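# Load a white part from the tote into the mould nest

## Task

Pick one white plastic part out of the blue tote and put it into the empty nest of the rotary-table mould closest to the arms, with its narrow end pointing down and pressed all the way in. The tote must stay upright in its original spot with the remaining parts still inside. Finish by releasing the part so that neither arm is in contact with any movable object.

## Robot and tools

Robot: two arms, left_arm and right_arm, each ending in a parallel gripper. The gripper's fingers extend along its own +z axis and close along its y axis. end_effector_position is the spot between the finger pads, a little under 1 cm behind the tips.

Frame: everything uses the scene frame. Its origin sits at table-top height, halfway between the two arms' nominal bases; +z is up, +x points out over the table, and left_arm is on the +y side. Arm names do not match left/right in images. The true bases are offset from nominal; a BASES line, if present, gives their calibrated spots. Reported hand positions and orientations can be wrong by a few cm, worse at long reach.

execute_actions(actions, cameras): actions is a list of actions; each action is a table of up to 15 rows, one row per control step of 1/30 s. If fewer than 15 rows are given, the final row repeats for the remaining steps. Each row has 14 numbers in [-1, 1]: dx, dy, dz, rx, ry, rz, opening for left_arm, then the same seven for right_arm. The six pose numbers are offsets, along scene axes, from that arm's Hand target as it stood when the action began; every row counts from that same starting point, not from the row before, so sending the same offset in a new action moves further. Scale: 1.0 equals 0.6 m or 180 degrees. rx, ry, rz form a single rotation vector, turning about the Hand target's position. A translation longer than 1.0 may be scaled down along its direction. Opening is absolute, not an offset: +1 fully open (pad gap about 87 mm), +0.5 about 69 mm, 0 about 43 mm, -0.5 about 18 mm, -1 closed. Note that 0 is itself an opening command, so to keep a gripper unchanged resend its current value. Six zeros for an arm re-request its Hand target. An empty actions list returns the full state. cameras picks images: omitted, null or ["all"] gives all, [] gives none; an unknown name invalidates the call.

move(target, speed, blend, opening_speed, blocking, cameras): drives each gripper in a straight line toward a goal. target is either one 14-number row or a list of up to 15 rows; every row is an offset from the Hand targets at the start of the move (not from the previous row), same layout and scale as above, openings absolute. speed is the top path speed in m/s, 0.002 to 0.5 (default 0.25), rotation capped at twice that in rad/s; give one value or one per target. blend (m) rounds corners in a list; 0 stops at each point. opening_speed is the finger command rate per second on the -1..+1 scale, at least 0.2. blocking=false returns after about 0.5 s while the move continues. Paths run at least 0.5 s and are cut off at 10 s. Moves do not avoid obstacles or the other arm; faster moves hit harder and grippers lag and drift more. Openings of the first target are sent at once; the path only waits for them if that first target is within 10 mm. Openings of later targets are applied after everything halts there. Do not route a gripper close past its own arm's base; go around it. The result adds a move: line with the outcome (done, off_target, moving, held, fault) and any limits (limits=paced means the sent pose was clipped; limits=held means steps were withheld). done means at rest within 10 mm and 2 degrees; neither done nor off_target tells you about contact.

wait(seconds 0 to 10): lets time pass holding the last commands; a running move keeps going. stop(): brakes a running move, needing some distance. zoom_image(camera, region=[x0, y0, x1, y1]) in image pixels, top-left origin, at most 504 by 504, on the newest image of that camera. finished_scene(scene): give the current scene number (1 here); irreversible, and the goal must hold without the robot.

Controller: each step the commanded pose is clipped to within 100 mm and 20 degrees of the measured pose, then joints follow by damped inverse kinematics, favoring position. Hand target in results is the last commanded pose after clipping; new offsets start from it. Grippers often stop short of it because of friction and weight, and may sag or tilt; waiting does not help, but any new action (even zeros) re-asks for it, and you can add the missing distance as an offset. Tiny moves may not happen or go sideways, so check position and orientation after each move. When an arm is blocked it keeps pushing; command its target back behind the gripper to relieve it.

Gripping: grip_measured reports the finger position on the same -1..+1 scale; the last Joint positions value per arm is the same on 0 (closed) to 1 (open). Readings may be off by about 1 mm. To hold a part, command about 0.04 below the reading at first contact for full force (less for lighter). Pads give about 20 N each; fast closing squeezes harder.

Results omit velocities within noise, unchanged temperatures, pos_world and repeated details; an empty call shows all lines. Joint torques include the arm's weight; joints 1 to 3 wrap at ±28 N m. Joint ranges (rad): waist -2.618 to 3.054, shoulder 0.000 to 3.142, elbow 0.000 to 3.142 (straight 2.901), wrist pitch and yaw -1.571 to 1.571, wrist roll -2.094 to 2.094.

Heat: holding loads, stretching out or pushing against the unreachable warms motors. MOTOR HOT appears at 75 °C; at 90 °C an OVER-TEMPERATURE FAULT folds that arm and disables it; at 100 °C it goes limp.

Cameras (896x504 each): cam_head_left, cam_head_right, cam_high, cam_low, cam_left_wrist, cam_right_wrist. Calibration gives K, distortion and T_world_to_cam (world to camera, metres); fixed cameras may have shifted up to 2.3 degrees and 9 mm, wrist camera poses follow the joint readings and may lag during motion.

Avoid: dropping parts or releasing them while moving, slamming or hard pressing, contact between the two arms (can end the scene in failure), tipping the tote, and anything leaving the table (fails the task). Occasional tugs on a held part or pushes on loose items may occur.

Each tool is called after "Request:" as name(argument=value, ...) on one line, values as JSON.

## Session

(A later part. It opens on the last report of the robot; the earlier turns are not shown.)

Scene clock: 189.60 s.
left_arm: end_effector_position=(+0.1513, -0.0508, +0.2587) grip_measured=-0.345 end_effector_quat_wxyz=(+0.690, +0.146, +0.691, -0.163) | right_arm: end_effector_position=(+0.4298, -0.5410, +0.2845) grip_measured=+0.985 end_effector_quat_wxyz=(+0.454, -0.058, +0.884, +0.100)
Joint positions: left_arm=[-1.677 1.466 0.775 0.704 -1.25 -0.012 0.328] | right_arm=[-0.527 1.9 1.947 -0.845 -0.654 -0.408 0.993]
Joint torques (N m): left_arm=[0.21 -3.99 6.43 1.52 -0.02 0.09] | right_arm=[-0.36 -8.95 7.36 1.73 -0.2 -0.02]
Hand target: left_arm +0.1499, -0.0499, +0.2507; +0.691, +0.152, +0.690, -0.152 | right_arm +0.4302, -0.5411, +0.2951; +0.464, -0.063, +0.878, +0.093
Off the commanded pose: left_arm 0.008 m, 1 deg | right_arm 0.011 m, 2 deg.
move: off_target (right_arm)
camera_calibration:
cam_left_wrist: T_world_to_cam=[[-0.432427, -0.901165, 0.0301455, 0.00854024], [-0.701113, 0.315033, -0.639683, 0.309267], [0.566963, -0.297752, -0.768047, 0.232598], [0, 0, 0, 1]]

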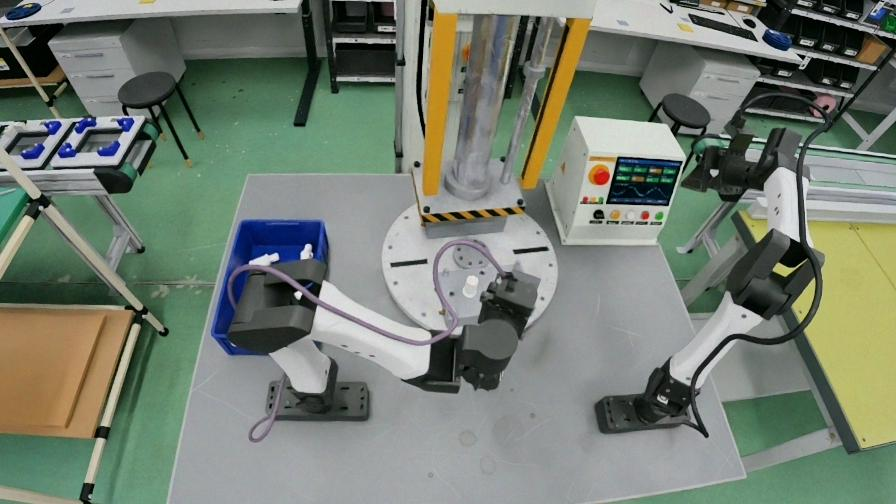

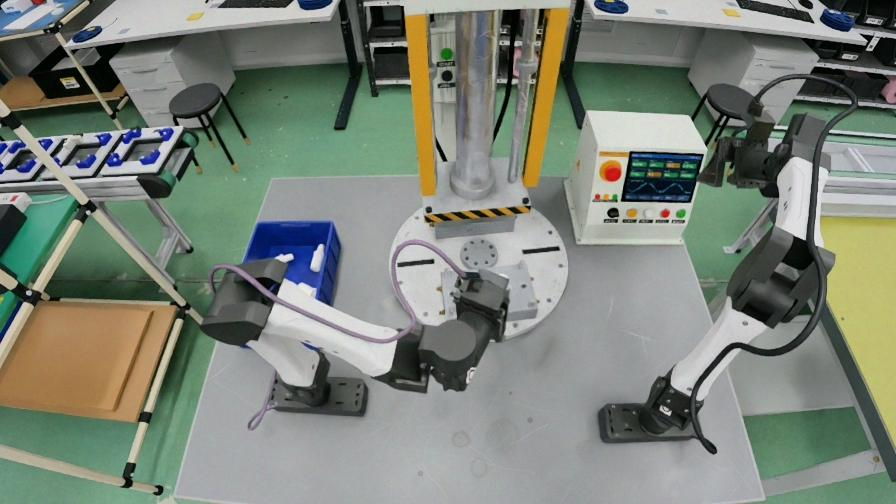

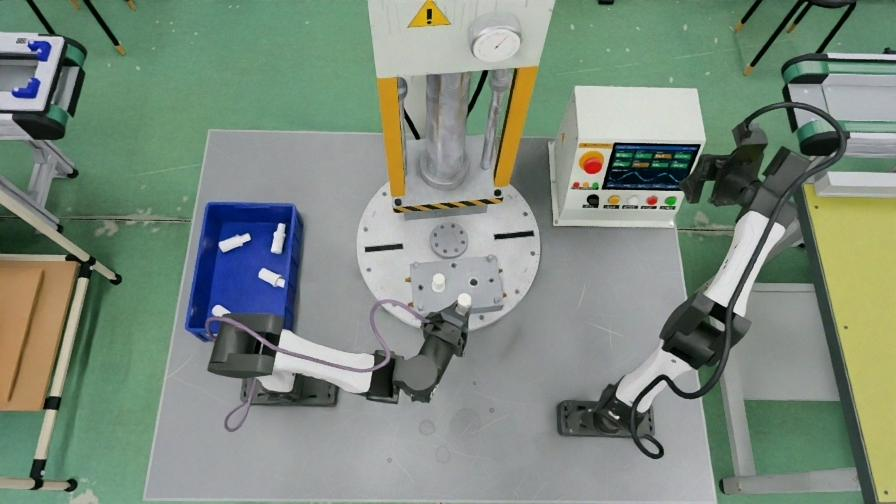

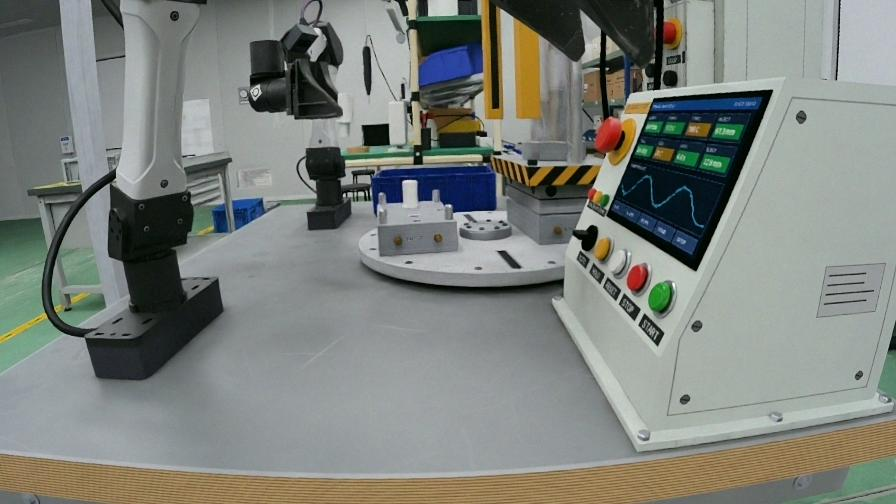

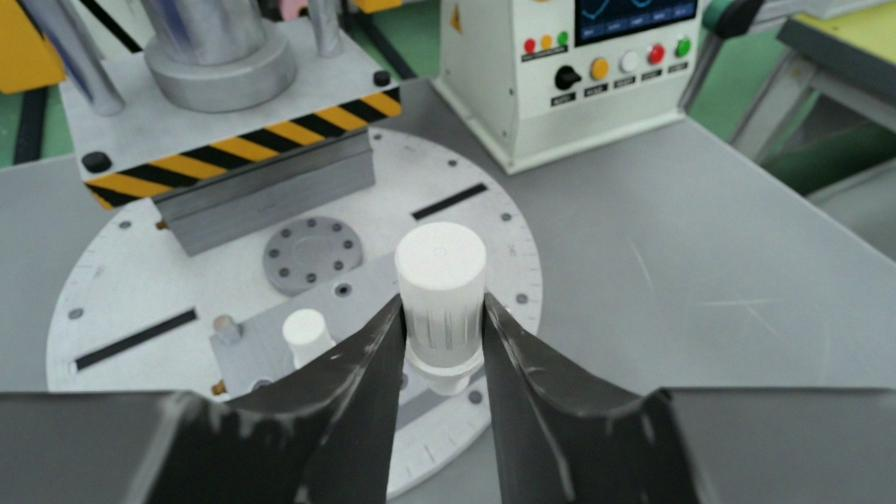

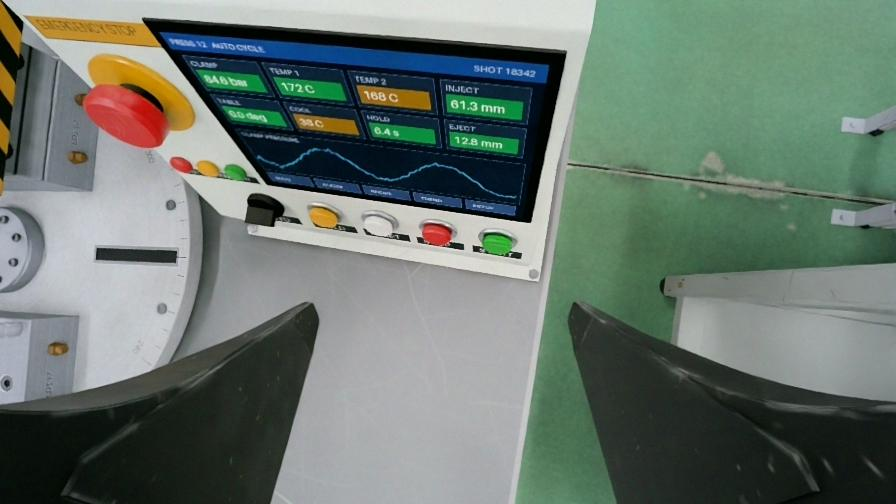

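Request:
move(target=[-0.05,-0.105,0,0,0,0,-0.6,0,0,0,0,0,0,1], speed=0.15, cameras=["cam_left_wrist","cam_low"])

Request:
zoom_image(camera="cam_left_wrist", region=[100, 180, 540, 420])

Request:
zoom_image(camera="cam_low", region=[220, 40, 500, 270])

Scene clock: 218.30 s.
left_arm: end_effector_position=(+0.1219, -0.1087, +0.2486) grip_measured=-0.345 end_effector_quat_wxyz=(+0.689, +0.155, +0.691, -0.156) | right_arm: end_effector_position=(+0.4298, -0.5410, +0.2845) grip_measured=+0.985 end_effector_quat_wxyz=(+0.454, -0.058, +0.884, +0.100)
Joint positions: left_arm=[-1.74 1.714 0.995 0.71 -1.31 -0.01 0.328] | right_arm=[-0.527 1.9 1.947 -0.845 -0.654 -0.408 0.993]
Joint torques (N m): left_arm=[0.31 -5.71 10.09 1.37 -0.05 0.1] | right_arm=[-0.32 -9.02 7.3 1.72 -0.24 0.03]
Hand target: left_arm +0.1199, -0.1129, +0.2506; +0.691, +0.152, +0.690, -0.152 | right_arm +0.4302, -0.5411, +0.2951; +0.464, -0.063, +0.878, +0.093
Off the commanded pose: left_arm 0.005 m, 1 deg | right_arm 0.011 m, 2 deg.
move: off_target (right_arm)
camera_calibration:
cam_left_wrist: T_world_to_cam=[[-0.434904, -0.90044, 0.0082167, -0.0502212], [-0.697741, 0.331206, -0.635184, 0.3007], [0.569224, -0.281977, -0.772317, 0.226809], [0, 0, 0, 1]]
Images, in order: cam_low, cam_left_wrist.

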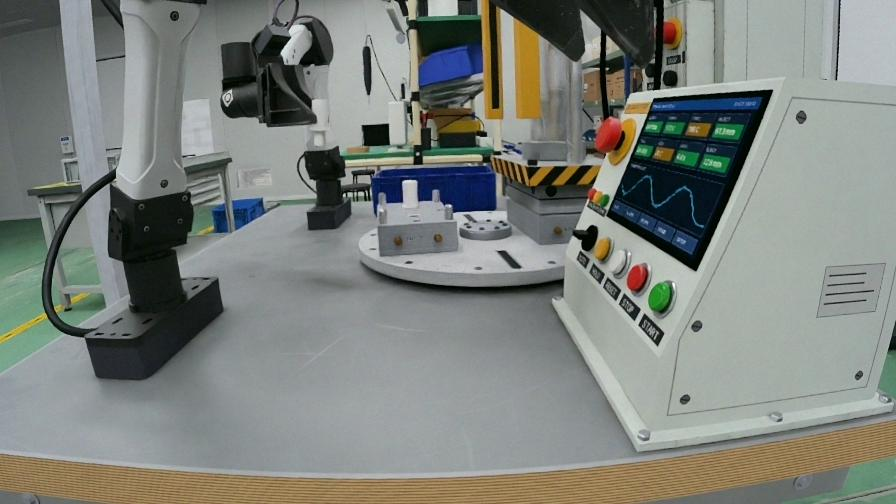

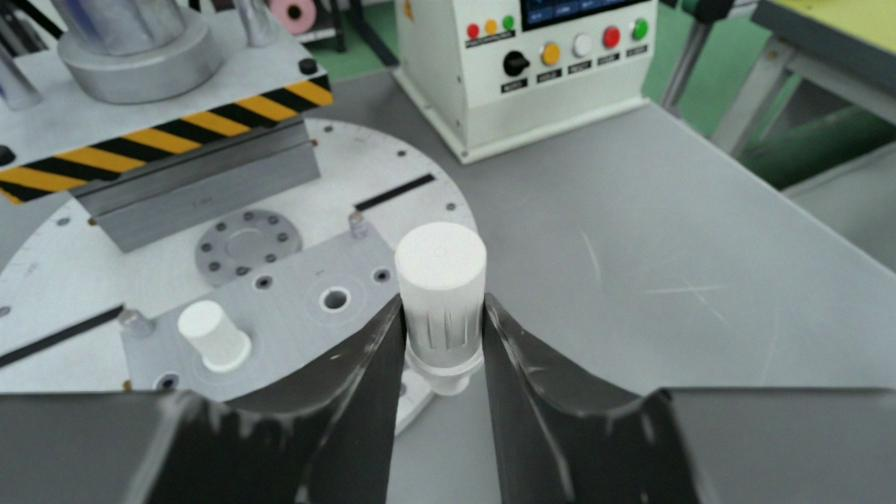

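Scaled by 1.145 from the camera's 896x504 image, which has a finer 1280x720 frame.

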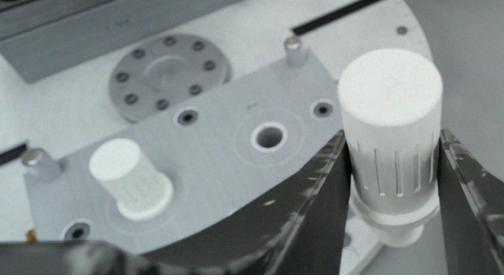

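Scaled by 1.800 from the camera's 896x504 image, which has a finer 1280x720 frame.

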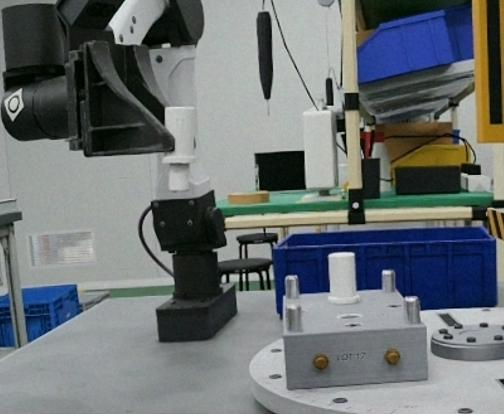

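Request:
move(target=[0.228,0.045,-0.1,0,0,0.05,-0.6,0,0,0,0,0,0,1], speed=0.15)

Request:
zoom_image(camera="cam_low", region=[300, 80, 500, 270])

Request:
zoom_image(camera="cam_high", region=[390, 220, 540, 340])

Request:
zoom_image(camera="cam_head_right", region=[400, 220, 570, 350])

Request:
zoom_image(camera="cam_head_left", region=[390, 220, 560, 350])

Scene clock: 288.93 s.
left_arm: end_effector_position=(+0.2566, -0.0848, +0.2003) grip_measured=-0.345 end_effector_quat_wxyz=(+0.702, +0.086, +0.700, -0.102) | right_arm: end_effector_position=(+0.4298, -0.5410, +0.2845) grip_measured=+0.985 end_effector_quat_wxyz=(+0.454, -0.058, +0.884, +0.100)
Joint positions: left_arm=[-1.391 1.841 0.91 0.947 -1.137 -0.009 0.328] | right_arm=[-0.527 1.9 1.947 -0.845 -0.654 -0.408 0.993]
Joint torques (N m): left_arm=[0.83 -6.08 5.87 1.59 0.21 0.1] | right_arm=[-0.34 -8.96 7.35 1.74 -0.24 -0.03]
Motor temperatures (°C): left_arm=[29 40 46 33 27 29 30] | right_arm=[31 57 46 35 27 28 31]
Heat: left arm: 46 °C; right arm: 57 °C.
Hand target: left_arm +0.2567, -0.0858, +0.1904; +0.700, +0.098, +0.700, -0.097 | right_arm +0.4302, -0.5411, +0.2951; +0.464, -0.063, +0.878, +0.093
Off the commanded pose: left_arm 0.010 m, 2 deg | right_arm 0.011 m, 2 deg.
move: off_target (right_arm)
camera_calibration:
cam_left_wrist: T_world_to_cam=[[-0.270717, -0.962211, 0.0293693, -0.0212987], [-0.7433, 0.189545, -0.641544, 0.357002], [0.611734, -0.195507, -0.766524, 0.114806], [0, 0, 0, 1]]

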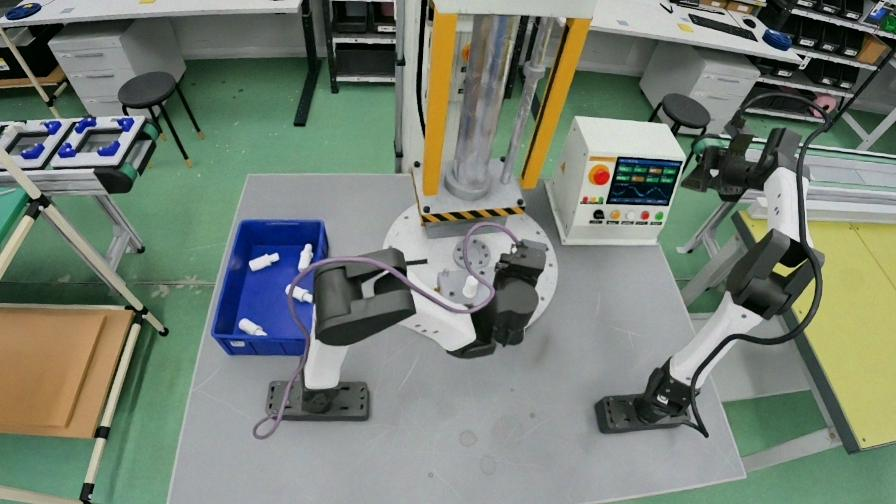

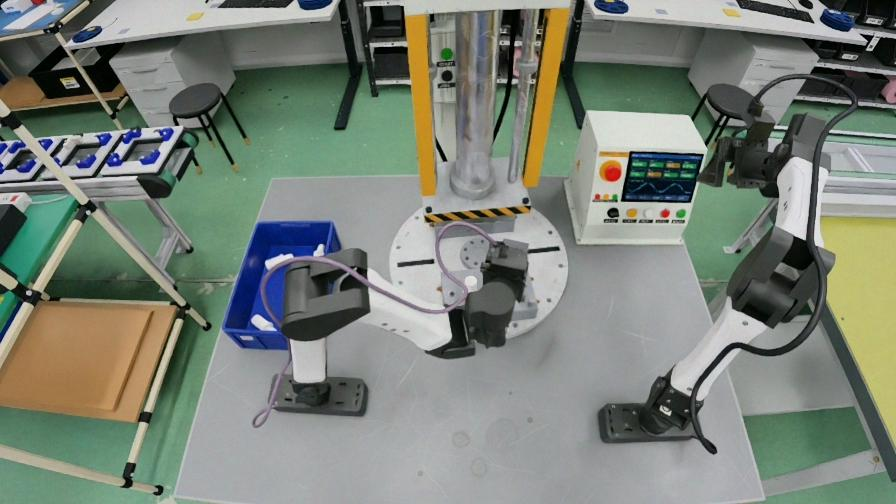

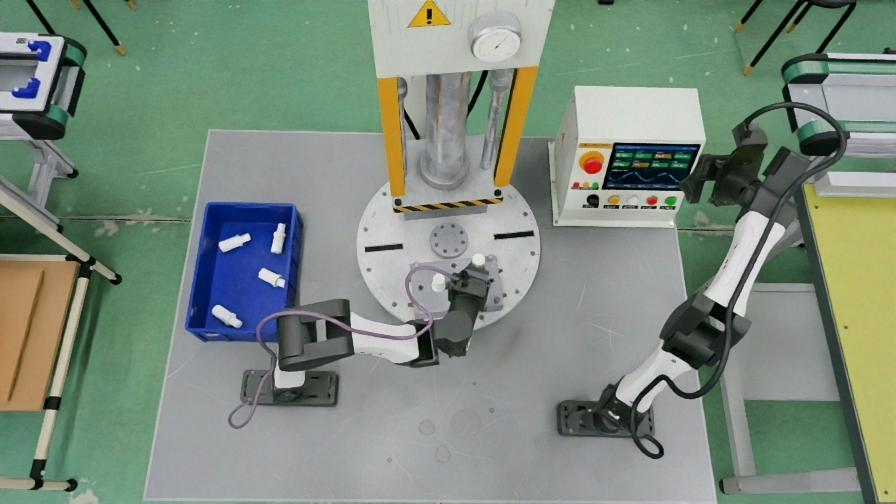

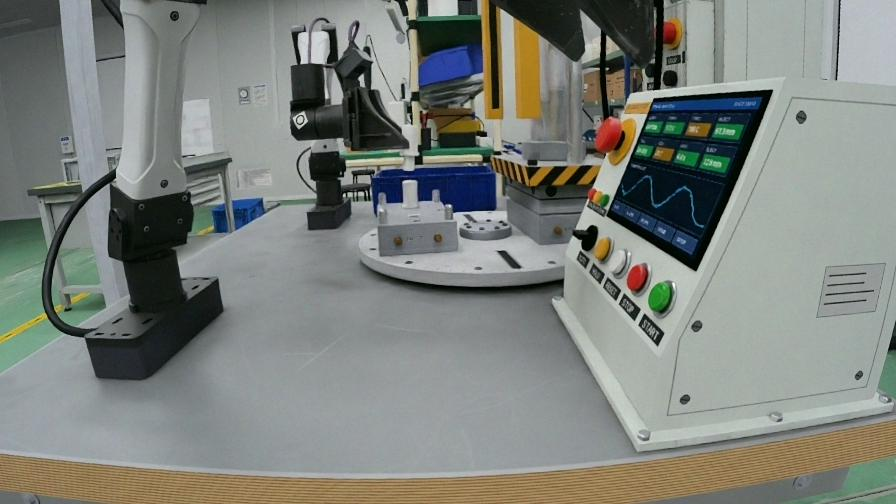

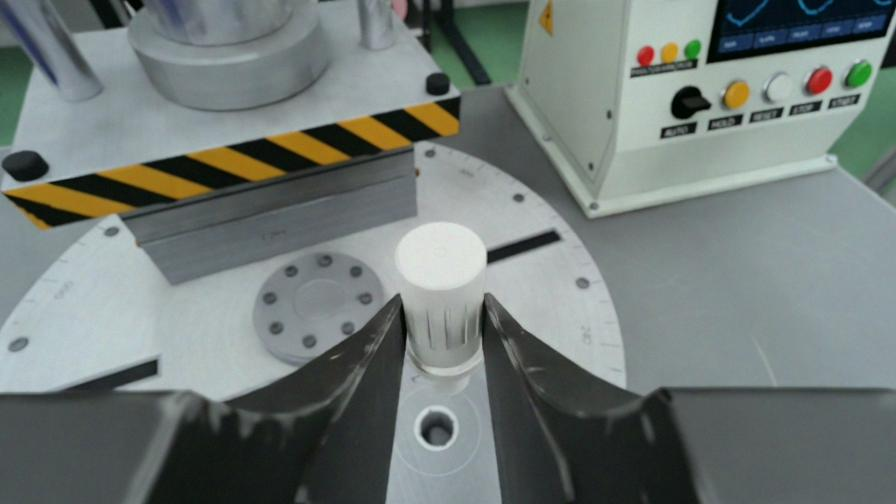

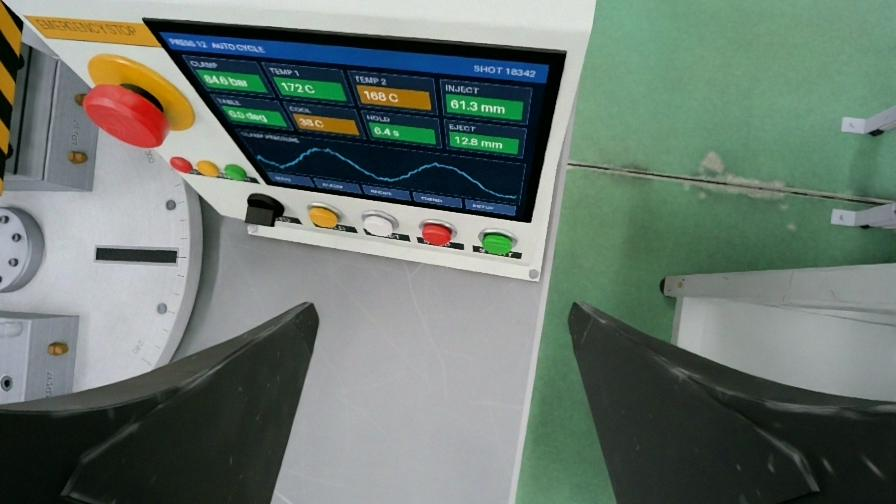

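Scaled by 2.520 from the camera's 896x504 image, which has a finer 1280x720 frame.

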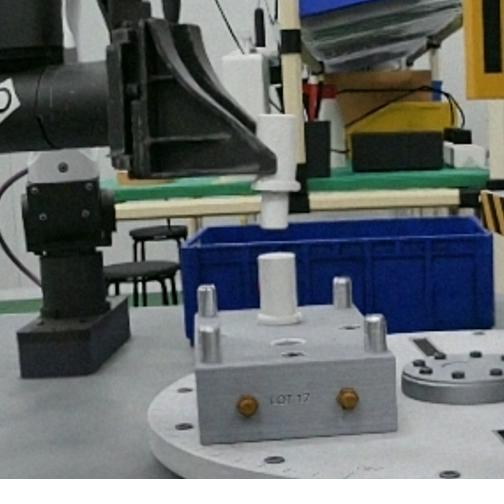

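Scaled by 3.360 from the camera's 896x504 image, which has a finer 1280x720 frame.

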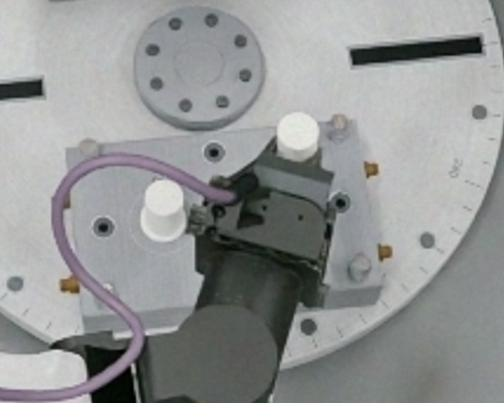

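Scaled by 2.965 from the camera's 896x504 image, which has a finer 1280x720 frame.

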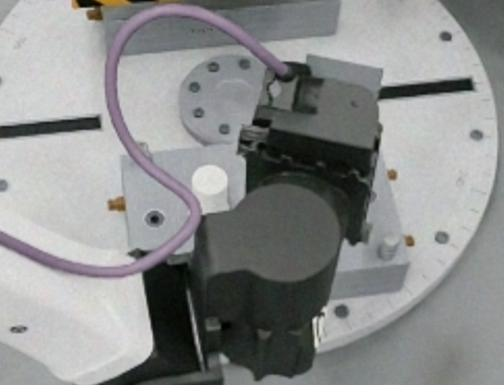

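Scaled by 2.965 from the camera's 896x504 image, which has a finer 1280x720 frame.

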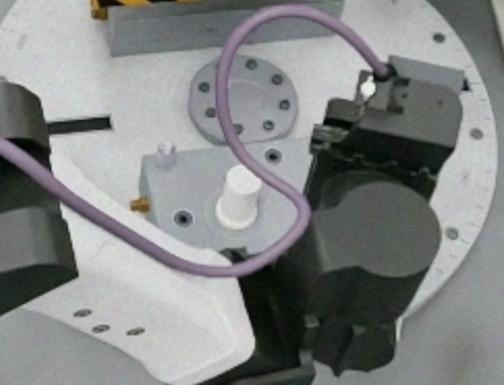

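Request:
zoom_image(camera="cam_left_wrist", region=[350, 210, 530, 470])

Request:
zoom_image(camera="cam_low", region=[380, 110, 450, 220])

Scaled by 1.938 from the camera's 896x504 image, which has a finer 1280x720 frame.

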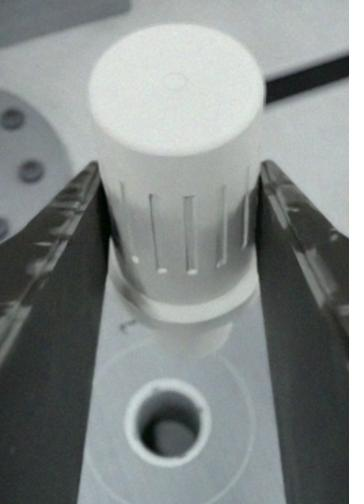

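Scaled by 4.582 from the camera's 896x504 image, which has a finer 1280x720 frame.

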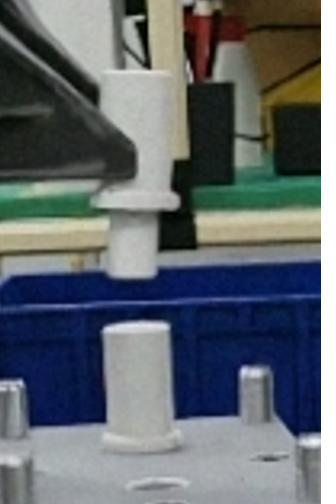

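Request:
move(target=[0,0,0,0.0107,-0.0192,0,-0.6,0,0,0,0,0,0,1], speed=0.1, cameras=["cam_left_wrist","cam_low"])

Request:
zoom_image(camera="cam_left_wrist", region=[350, 210, 530, 470])

Request:
zoom_image(camera="cam_low", region=[380, 110, 450, 220])

Scene clock: 333.50 s.
left_arm: end_effector_position=(+0.2591, -0.0841, +0.2013) grip_measured=-0.345 end_effector_quat_wxyz=(+0.721, +0.098, +0.680, -0.088) | right_arm: end_effector_position=(+0.4298, -0.5410, +0.2845) grip_measured=+0.985 end_effector_quat_wxyz=(+0.454, -0.058, +0.884, +0.100)
Joint positions: left_arm=[-1.391 1.892 0.895 1.13 -1.137 0.142 0.328] | right_arm=[-0.527 1.9 1.947 -0.845 -0.654 -0.408 0.993]
Joint torques (N m): left_arm=[0.31 -6.05 5.44 1.56 0.26 0.09] | right_arm=[-0.38 -8.99 7.3 1.74 -0.23 0.01]
Hand target: left_arm +0.2567, -0.0858, +0.1906; +0.720, +0.112, +0.680, -0.083 | right_arm +0.4302, -0.5411, +0.2951; +0.464, -0.063, +0.878, +0.093
Off the commanded pose: left_arm 0.011 m, 2 deg | right_arm 0.011 m, 2 deg.
move: off_target (left_arm, right_arm)
camera_calibration:
cam_left_wrist: T_world_to_cam=[[-0.266975, -0.963576, -0.0157081, -0.0120367], [-0.705018, 0.206398, -0.678491, 0.3584], [0.657019, -0.170065, -0.734441, 0.0981442], [0, 0, 0, 1]]
Images, in order: cam_low, cam_left_wrist.

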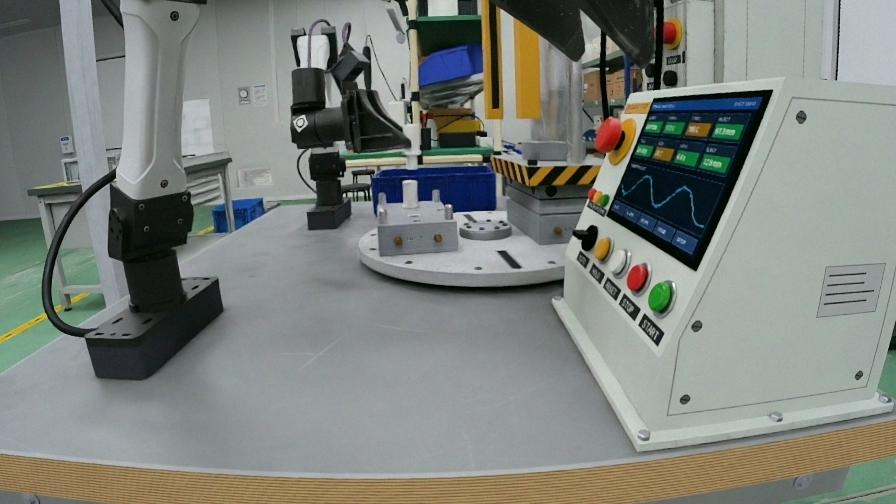

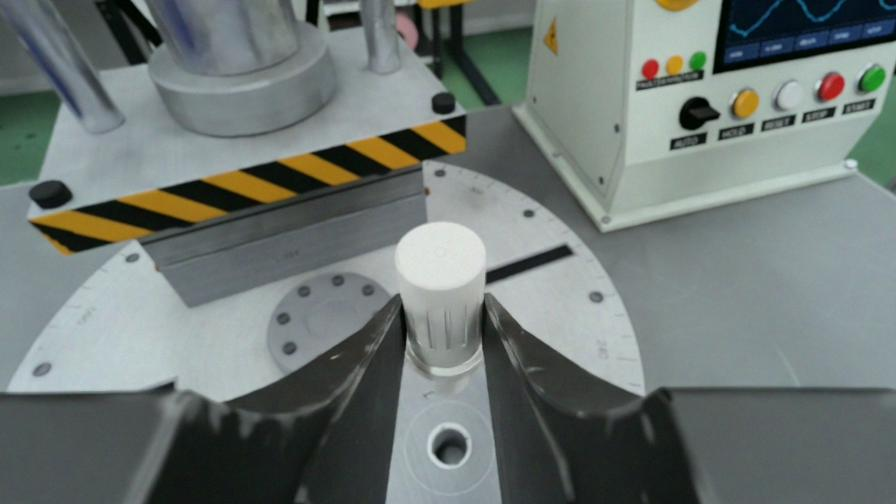

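Scaled by 1.938 from the camera's 896x504 image, which has a finer 1280x720 frame.

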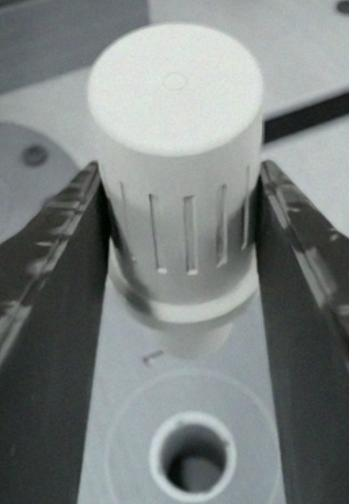

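Scaled by 4.582 from the camera's 896x504 image, which has a finer 1280x720 frame.

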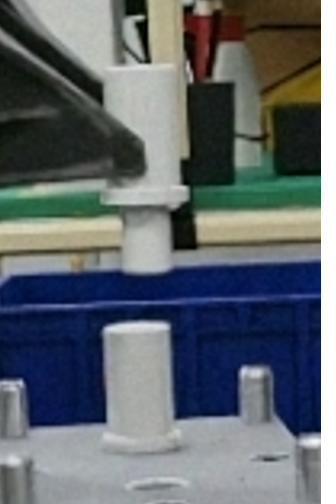

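Request:
move(target=[-0.0005,0.001,-0.1,0,0,0,-0.6,0,0,0,0,0,0,1], speed=0.1, cameras=["cam_left_wrist","cam_low"])

Request:
zoom_image(camera="cam_left_wrist", region=[350, 210, 530, 470])

Request:
zoom_image(camera="cam_low", region=[360, 130, 470, 260])

Scene clock: 354.60 s.
left_arm: end_effector_position=(+0.2592, -0.0843, +0.1398) grip_measured=-0.345 end_effector_quat_wxyz=(+0.721, +0.099, +0.681, -0.086) | right_arm: end_effector_position=(+0.4298, -0.5410, +0.2845) grip_measured=+0.985 end_effector_quat_wxyz=(+0.454, -0.058, +0.884, +0.100)
Joint positions: left_arm=[-1.391 2.092 0.848 1.373 -1.137 0.143 0.328] | right_arm=[-0.527 1.9 1.947 -0.845 -0.654 -0.408 0.993]
Joint torques (N m): left_arm=[0.24 -6.56 4.6 1.56 0.25 0.09] | right_arm=[-0.32 -8.96 7.24 1.74 -0.24 -0.02]
Hand target: left_arm +0.2564, -0.0852, +0.1305; +0.720, +0.112, +0.680, -0.083 | right_arm +0.4302, -0.5411, +0.2951; +0.464, -0.063, +0.878, +0.093
Off the commanded pose: left_arm 0.010 m, 2 deg | right_arm 0.011 m, 2 deg.
move: off_target (right_arm)
camera_calibration:
cam_left_wrist: T_world_to_cam=[[-0.266941, -0.963514, -0.0195791, -0.0126243], [-0.70528, 0.209162, -0.677371, 0.316866], [0.656752, -0.167009, -0.735381, 0.0533554], [0, 0, 0, 1]]
Images, in order: cam_low, cam_left_wrist.

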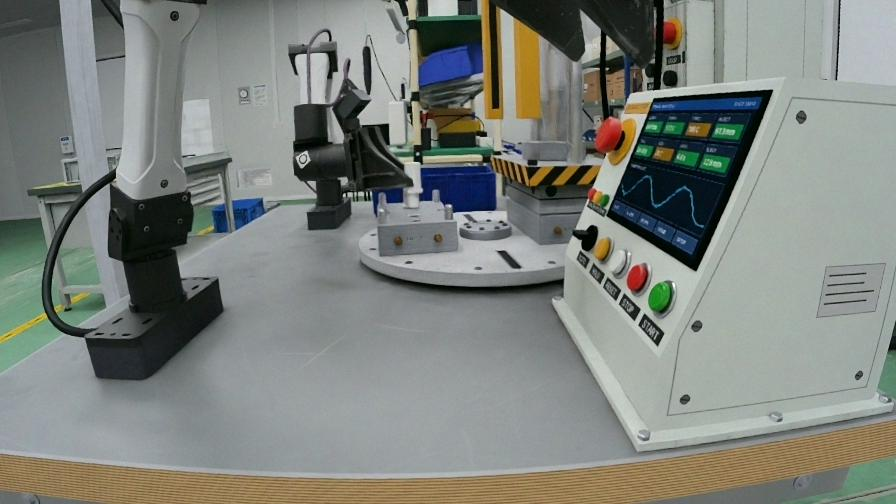

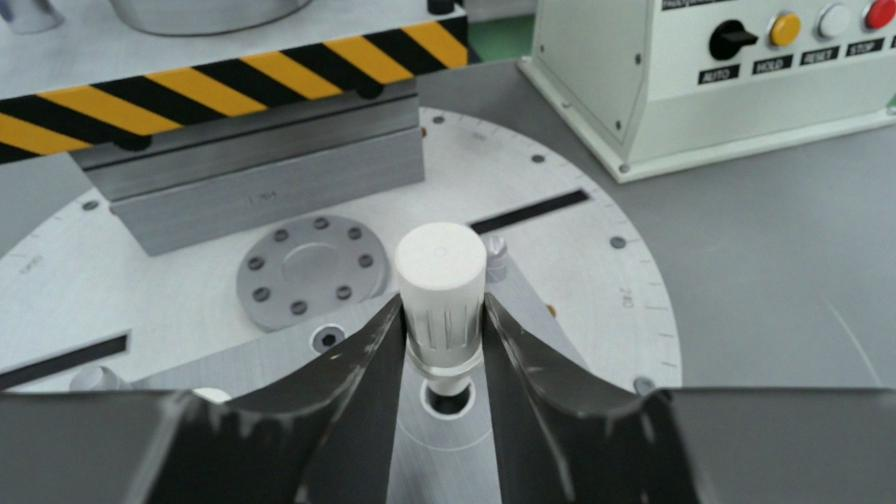

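Scaled by 1.938 from the camera's 896x504 image, which has a finer 1280x720 frame.

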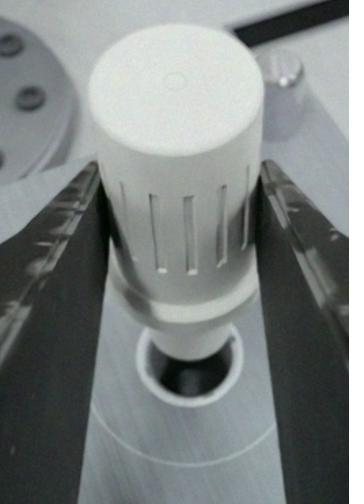

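Scaled by 3.877 from the camera's 896x504 image, which has a finer 1280x720 frame.

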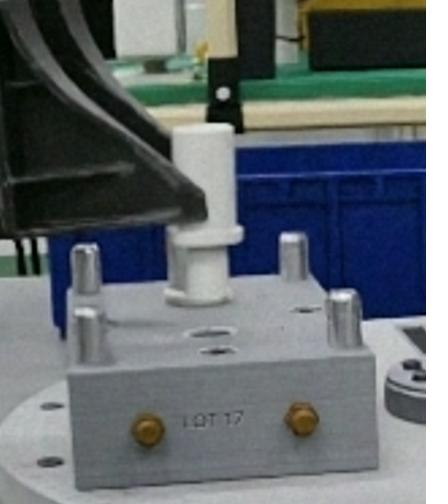

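Request:
move(target=[0,0,-0.035,0,0,0,-0.6,0,0,0,0,0,0,1], speed=0.05, cameras=["cam_left_wrist","cam_low"])

Request:
zoom_image(camera="cam_left_wrist", region=[350, 210, 530, 470])

Request:
zoom_image(camera="cam_low", region=[360, 130, 470, 260])

Scene clock: 375.50 s.
left_arm: end_effector_position=(+0.2593, -0.0847, +0.1185) grip_measured=-0.345 end_effector_quat_wxyz=(+0.721, +0.099, +0.681, -0.086) | right_arm: end_effector_position=(+0.4298, -0.5410, +0.2845) grip_measured=+0.985 end_effector_quat_wxyz=(+0.454, -0.058, +0.884, +0.100)
Joint positions: left_arm=[-1.391 2.171 0.848 1.451 -1.137 0.143 0.328] | right_arm=[-0.527 1.9 1.947 -0.845 -0.654 -0.408 0.993]
Joint torques (N m): left_arm=[0.23 -6.82 4.26 1.57 0.24 0.09] | right_arm=[-0.34 -8.98 7.36 1.75 -0.24 0.01]
Hand target: left_arm +0.2564, -0.0852, +0.1095; +0.720, +0.112, +0.680, -0.083 | right_arm +0.4302, -0.5411, +0.2951; +0.464, -0.063, +0.878, +0.093
Off the commanded pose: left_arm 0.009 m, 2 deg | right_arm 0.011 m, 2 deg.
move: off_target (right_arm)
camera_calibration:
cam_left_wrist: T_world_to_cam=[[-0.266943, -0.963499, -0.02027, -0.0133489], [-0.705366, 0.209671, -0.677124, 0.302599], [0.656658, -0.166456, -0.73559, 0.0376529], [0, 0, 0, 1]]
Images, in order: cam_low, cam_left_wrist.

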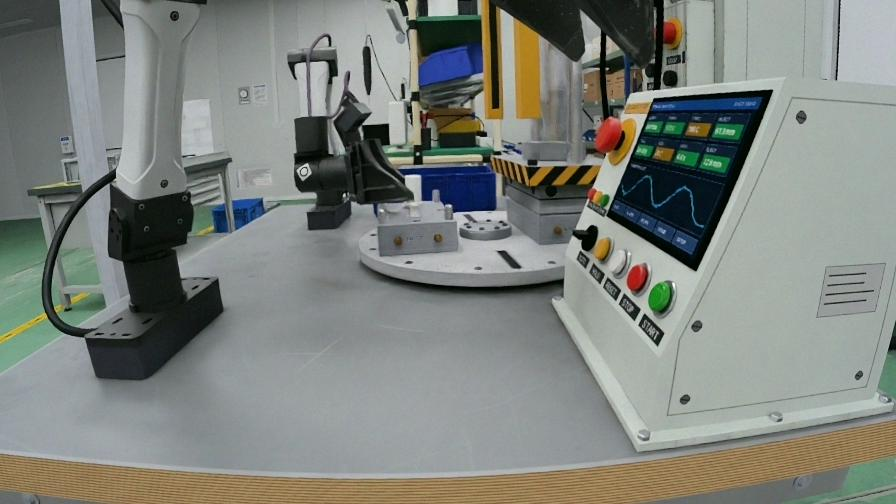

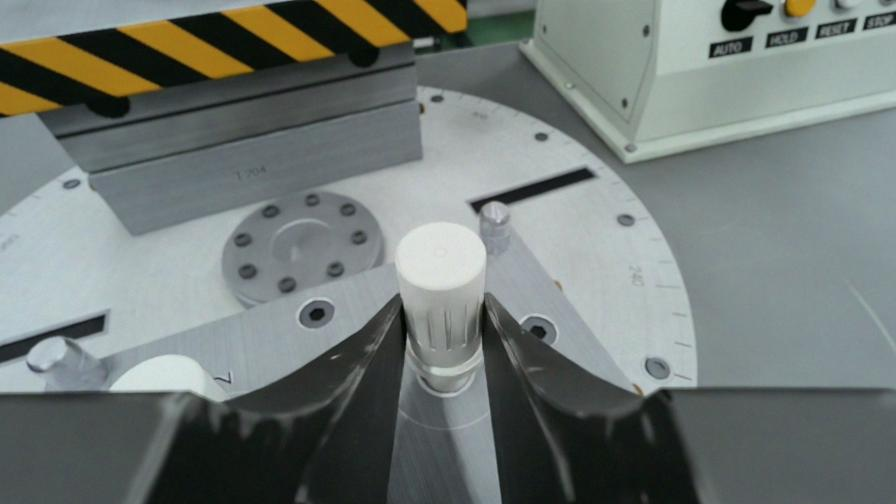

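Scaled by 1.938 from the camera's 896x504 image, which has a finer 1280x720 frame.

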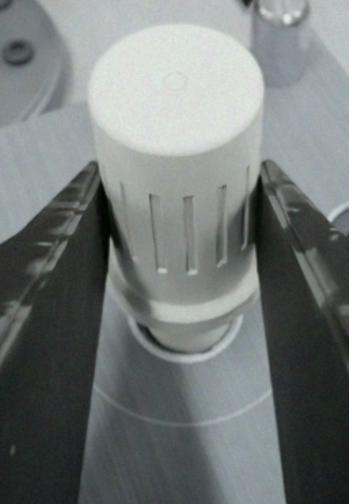

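Scaled by 3.877 from the camera's 896x504 image, which has a finer 1280x720 frame.

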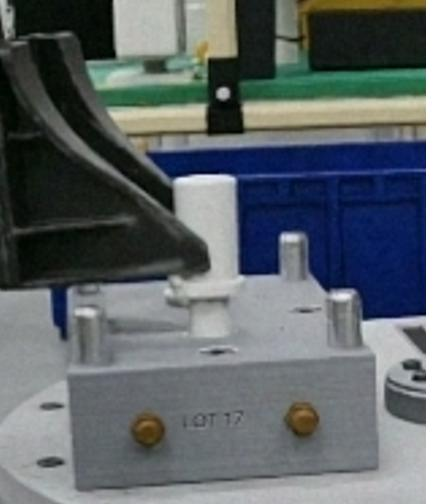

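Request:
move(target=[0,0,-0.014,0,0,0,-0.6,0,0,0,0,0,0,1], speed=0.03, cameras=["cam_left_wrist","cam_low","cam_high","cam_head_right"])

Request:
zoom_image(camera="cam_high", region=[390, 220, 540, 340])

Request:
zoom_image(camera="cam_low", region=[360, 130, 470, 260])

Request:
zoom_image(camera="cam_head_right", region=[430, 230, 550, 350])

Scene clock: 387.70 s.
left_arm: end_effector_position=(+0.2592, -0.0844, +0.1095) grip_measured=-0.345 end_effector_quat_wxyz=(+0.721, +0.100, +0.681, -0.085) | right_arm: end_effector_position=(+0.4298, -0.5410, +0.2845) grip_measured=+0.985 end_effector_quat_wxyz=(+0.454, -0.058, +0.884, +0.100)
Joint positions: left_arm=[-1.391 2.204 0.848 1.482 -1.137 0.143 0.328] | right_arm=[-0.527 1.9 1.947 -0.845 -0.654 -0.408 0.993]
Joint torques (N m): left_arm=[0.25 -6.87 4.27 1.58 0.25 0.09] | right_arm=[-0.35 -8.95 7.32 1.74 -0.23 0]
Hand target: left_arm +0.2564, -0.0852, +0.1010; +0.719, +0.112, +0.680, -0.083 | right_arm +0.4302, -0.5411, +0.2951; +0.464, -0.063, +0.878, +0.093
Off the commanded pose: left_arm 0.009 m, 1 deg | right_arm 0.011 m, 2 deg.
move: off_target (right_arm)
camera_calibration:
cam_left_wrist: T_world_to_cam=[[-0.266928, -0.963456, -0.0223781, -0.0129718], [-0.705518, 0.211179, -0.676497, 0.296527], [0.656501, -0.164788, -0.736105, 0.0314048], [0, 0, 0, 1]]
Images, in order: cam_head_right, cam_high, cam_low, cam_left_wrist.

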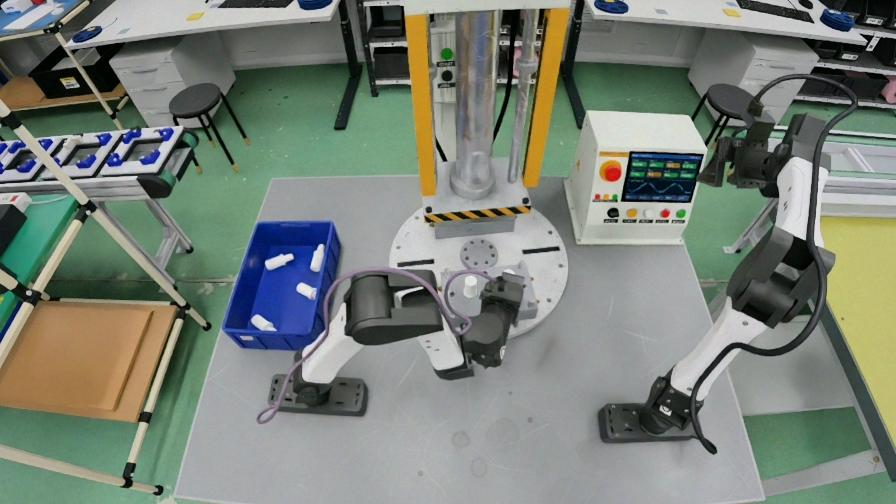

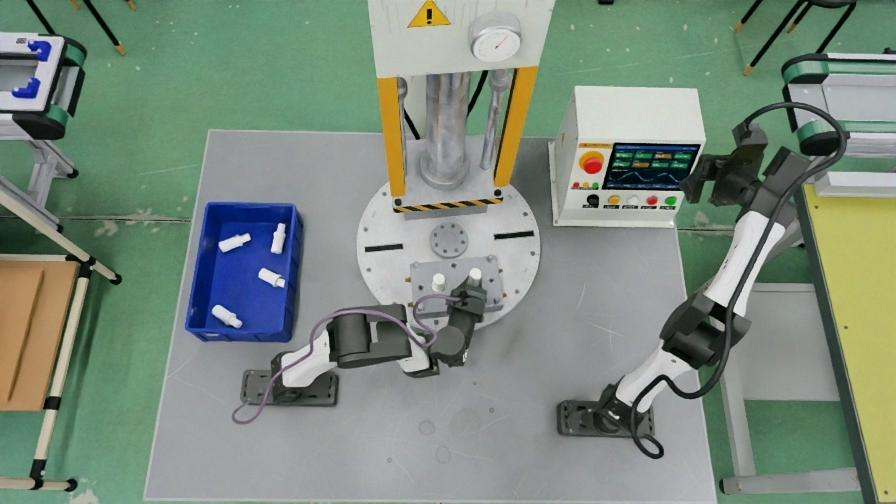

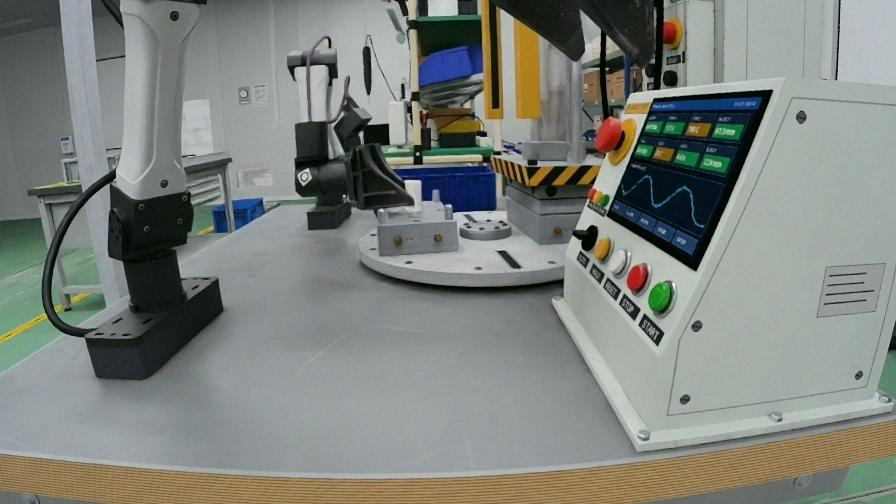

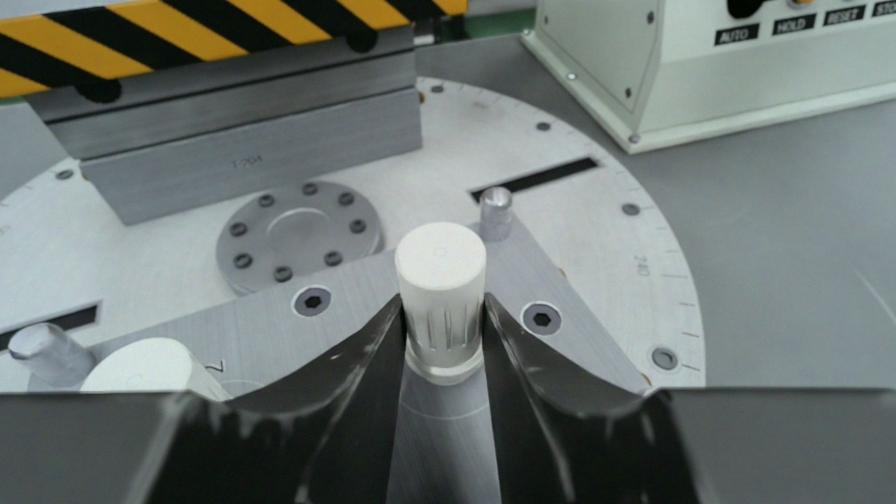

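Scaled by 3.360 from the camera's 896x504 image, which has a finer 1280x720 frame.

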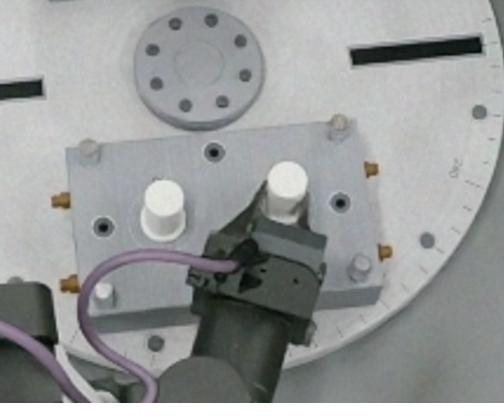

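Scaled by 3.877 from the camera's 896x504 image, which has a finer 1280x720 frame.

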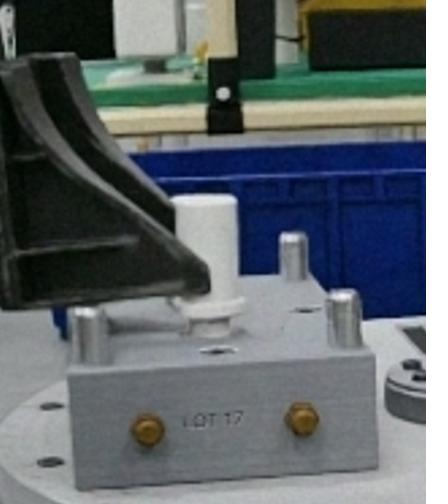

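Scaled by 4.200 from the camera's 896x504 image, which has a finer 1280x720 frame.

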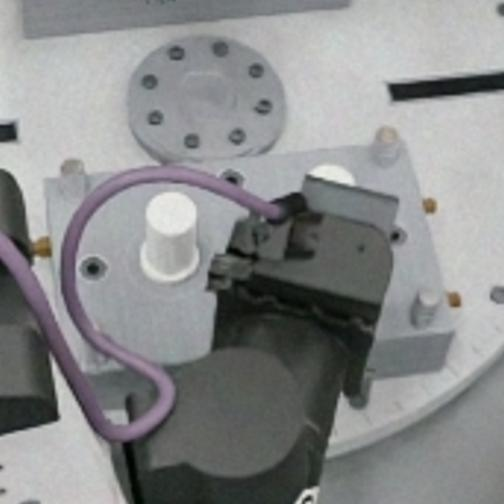

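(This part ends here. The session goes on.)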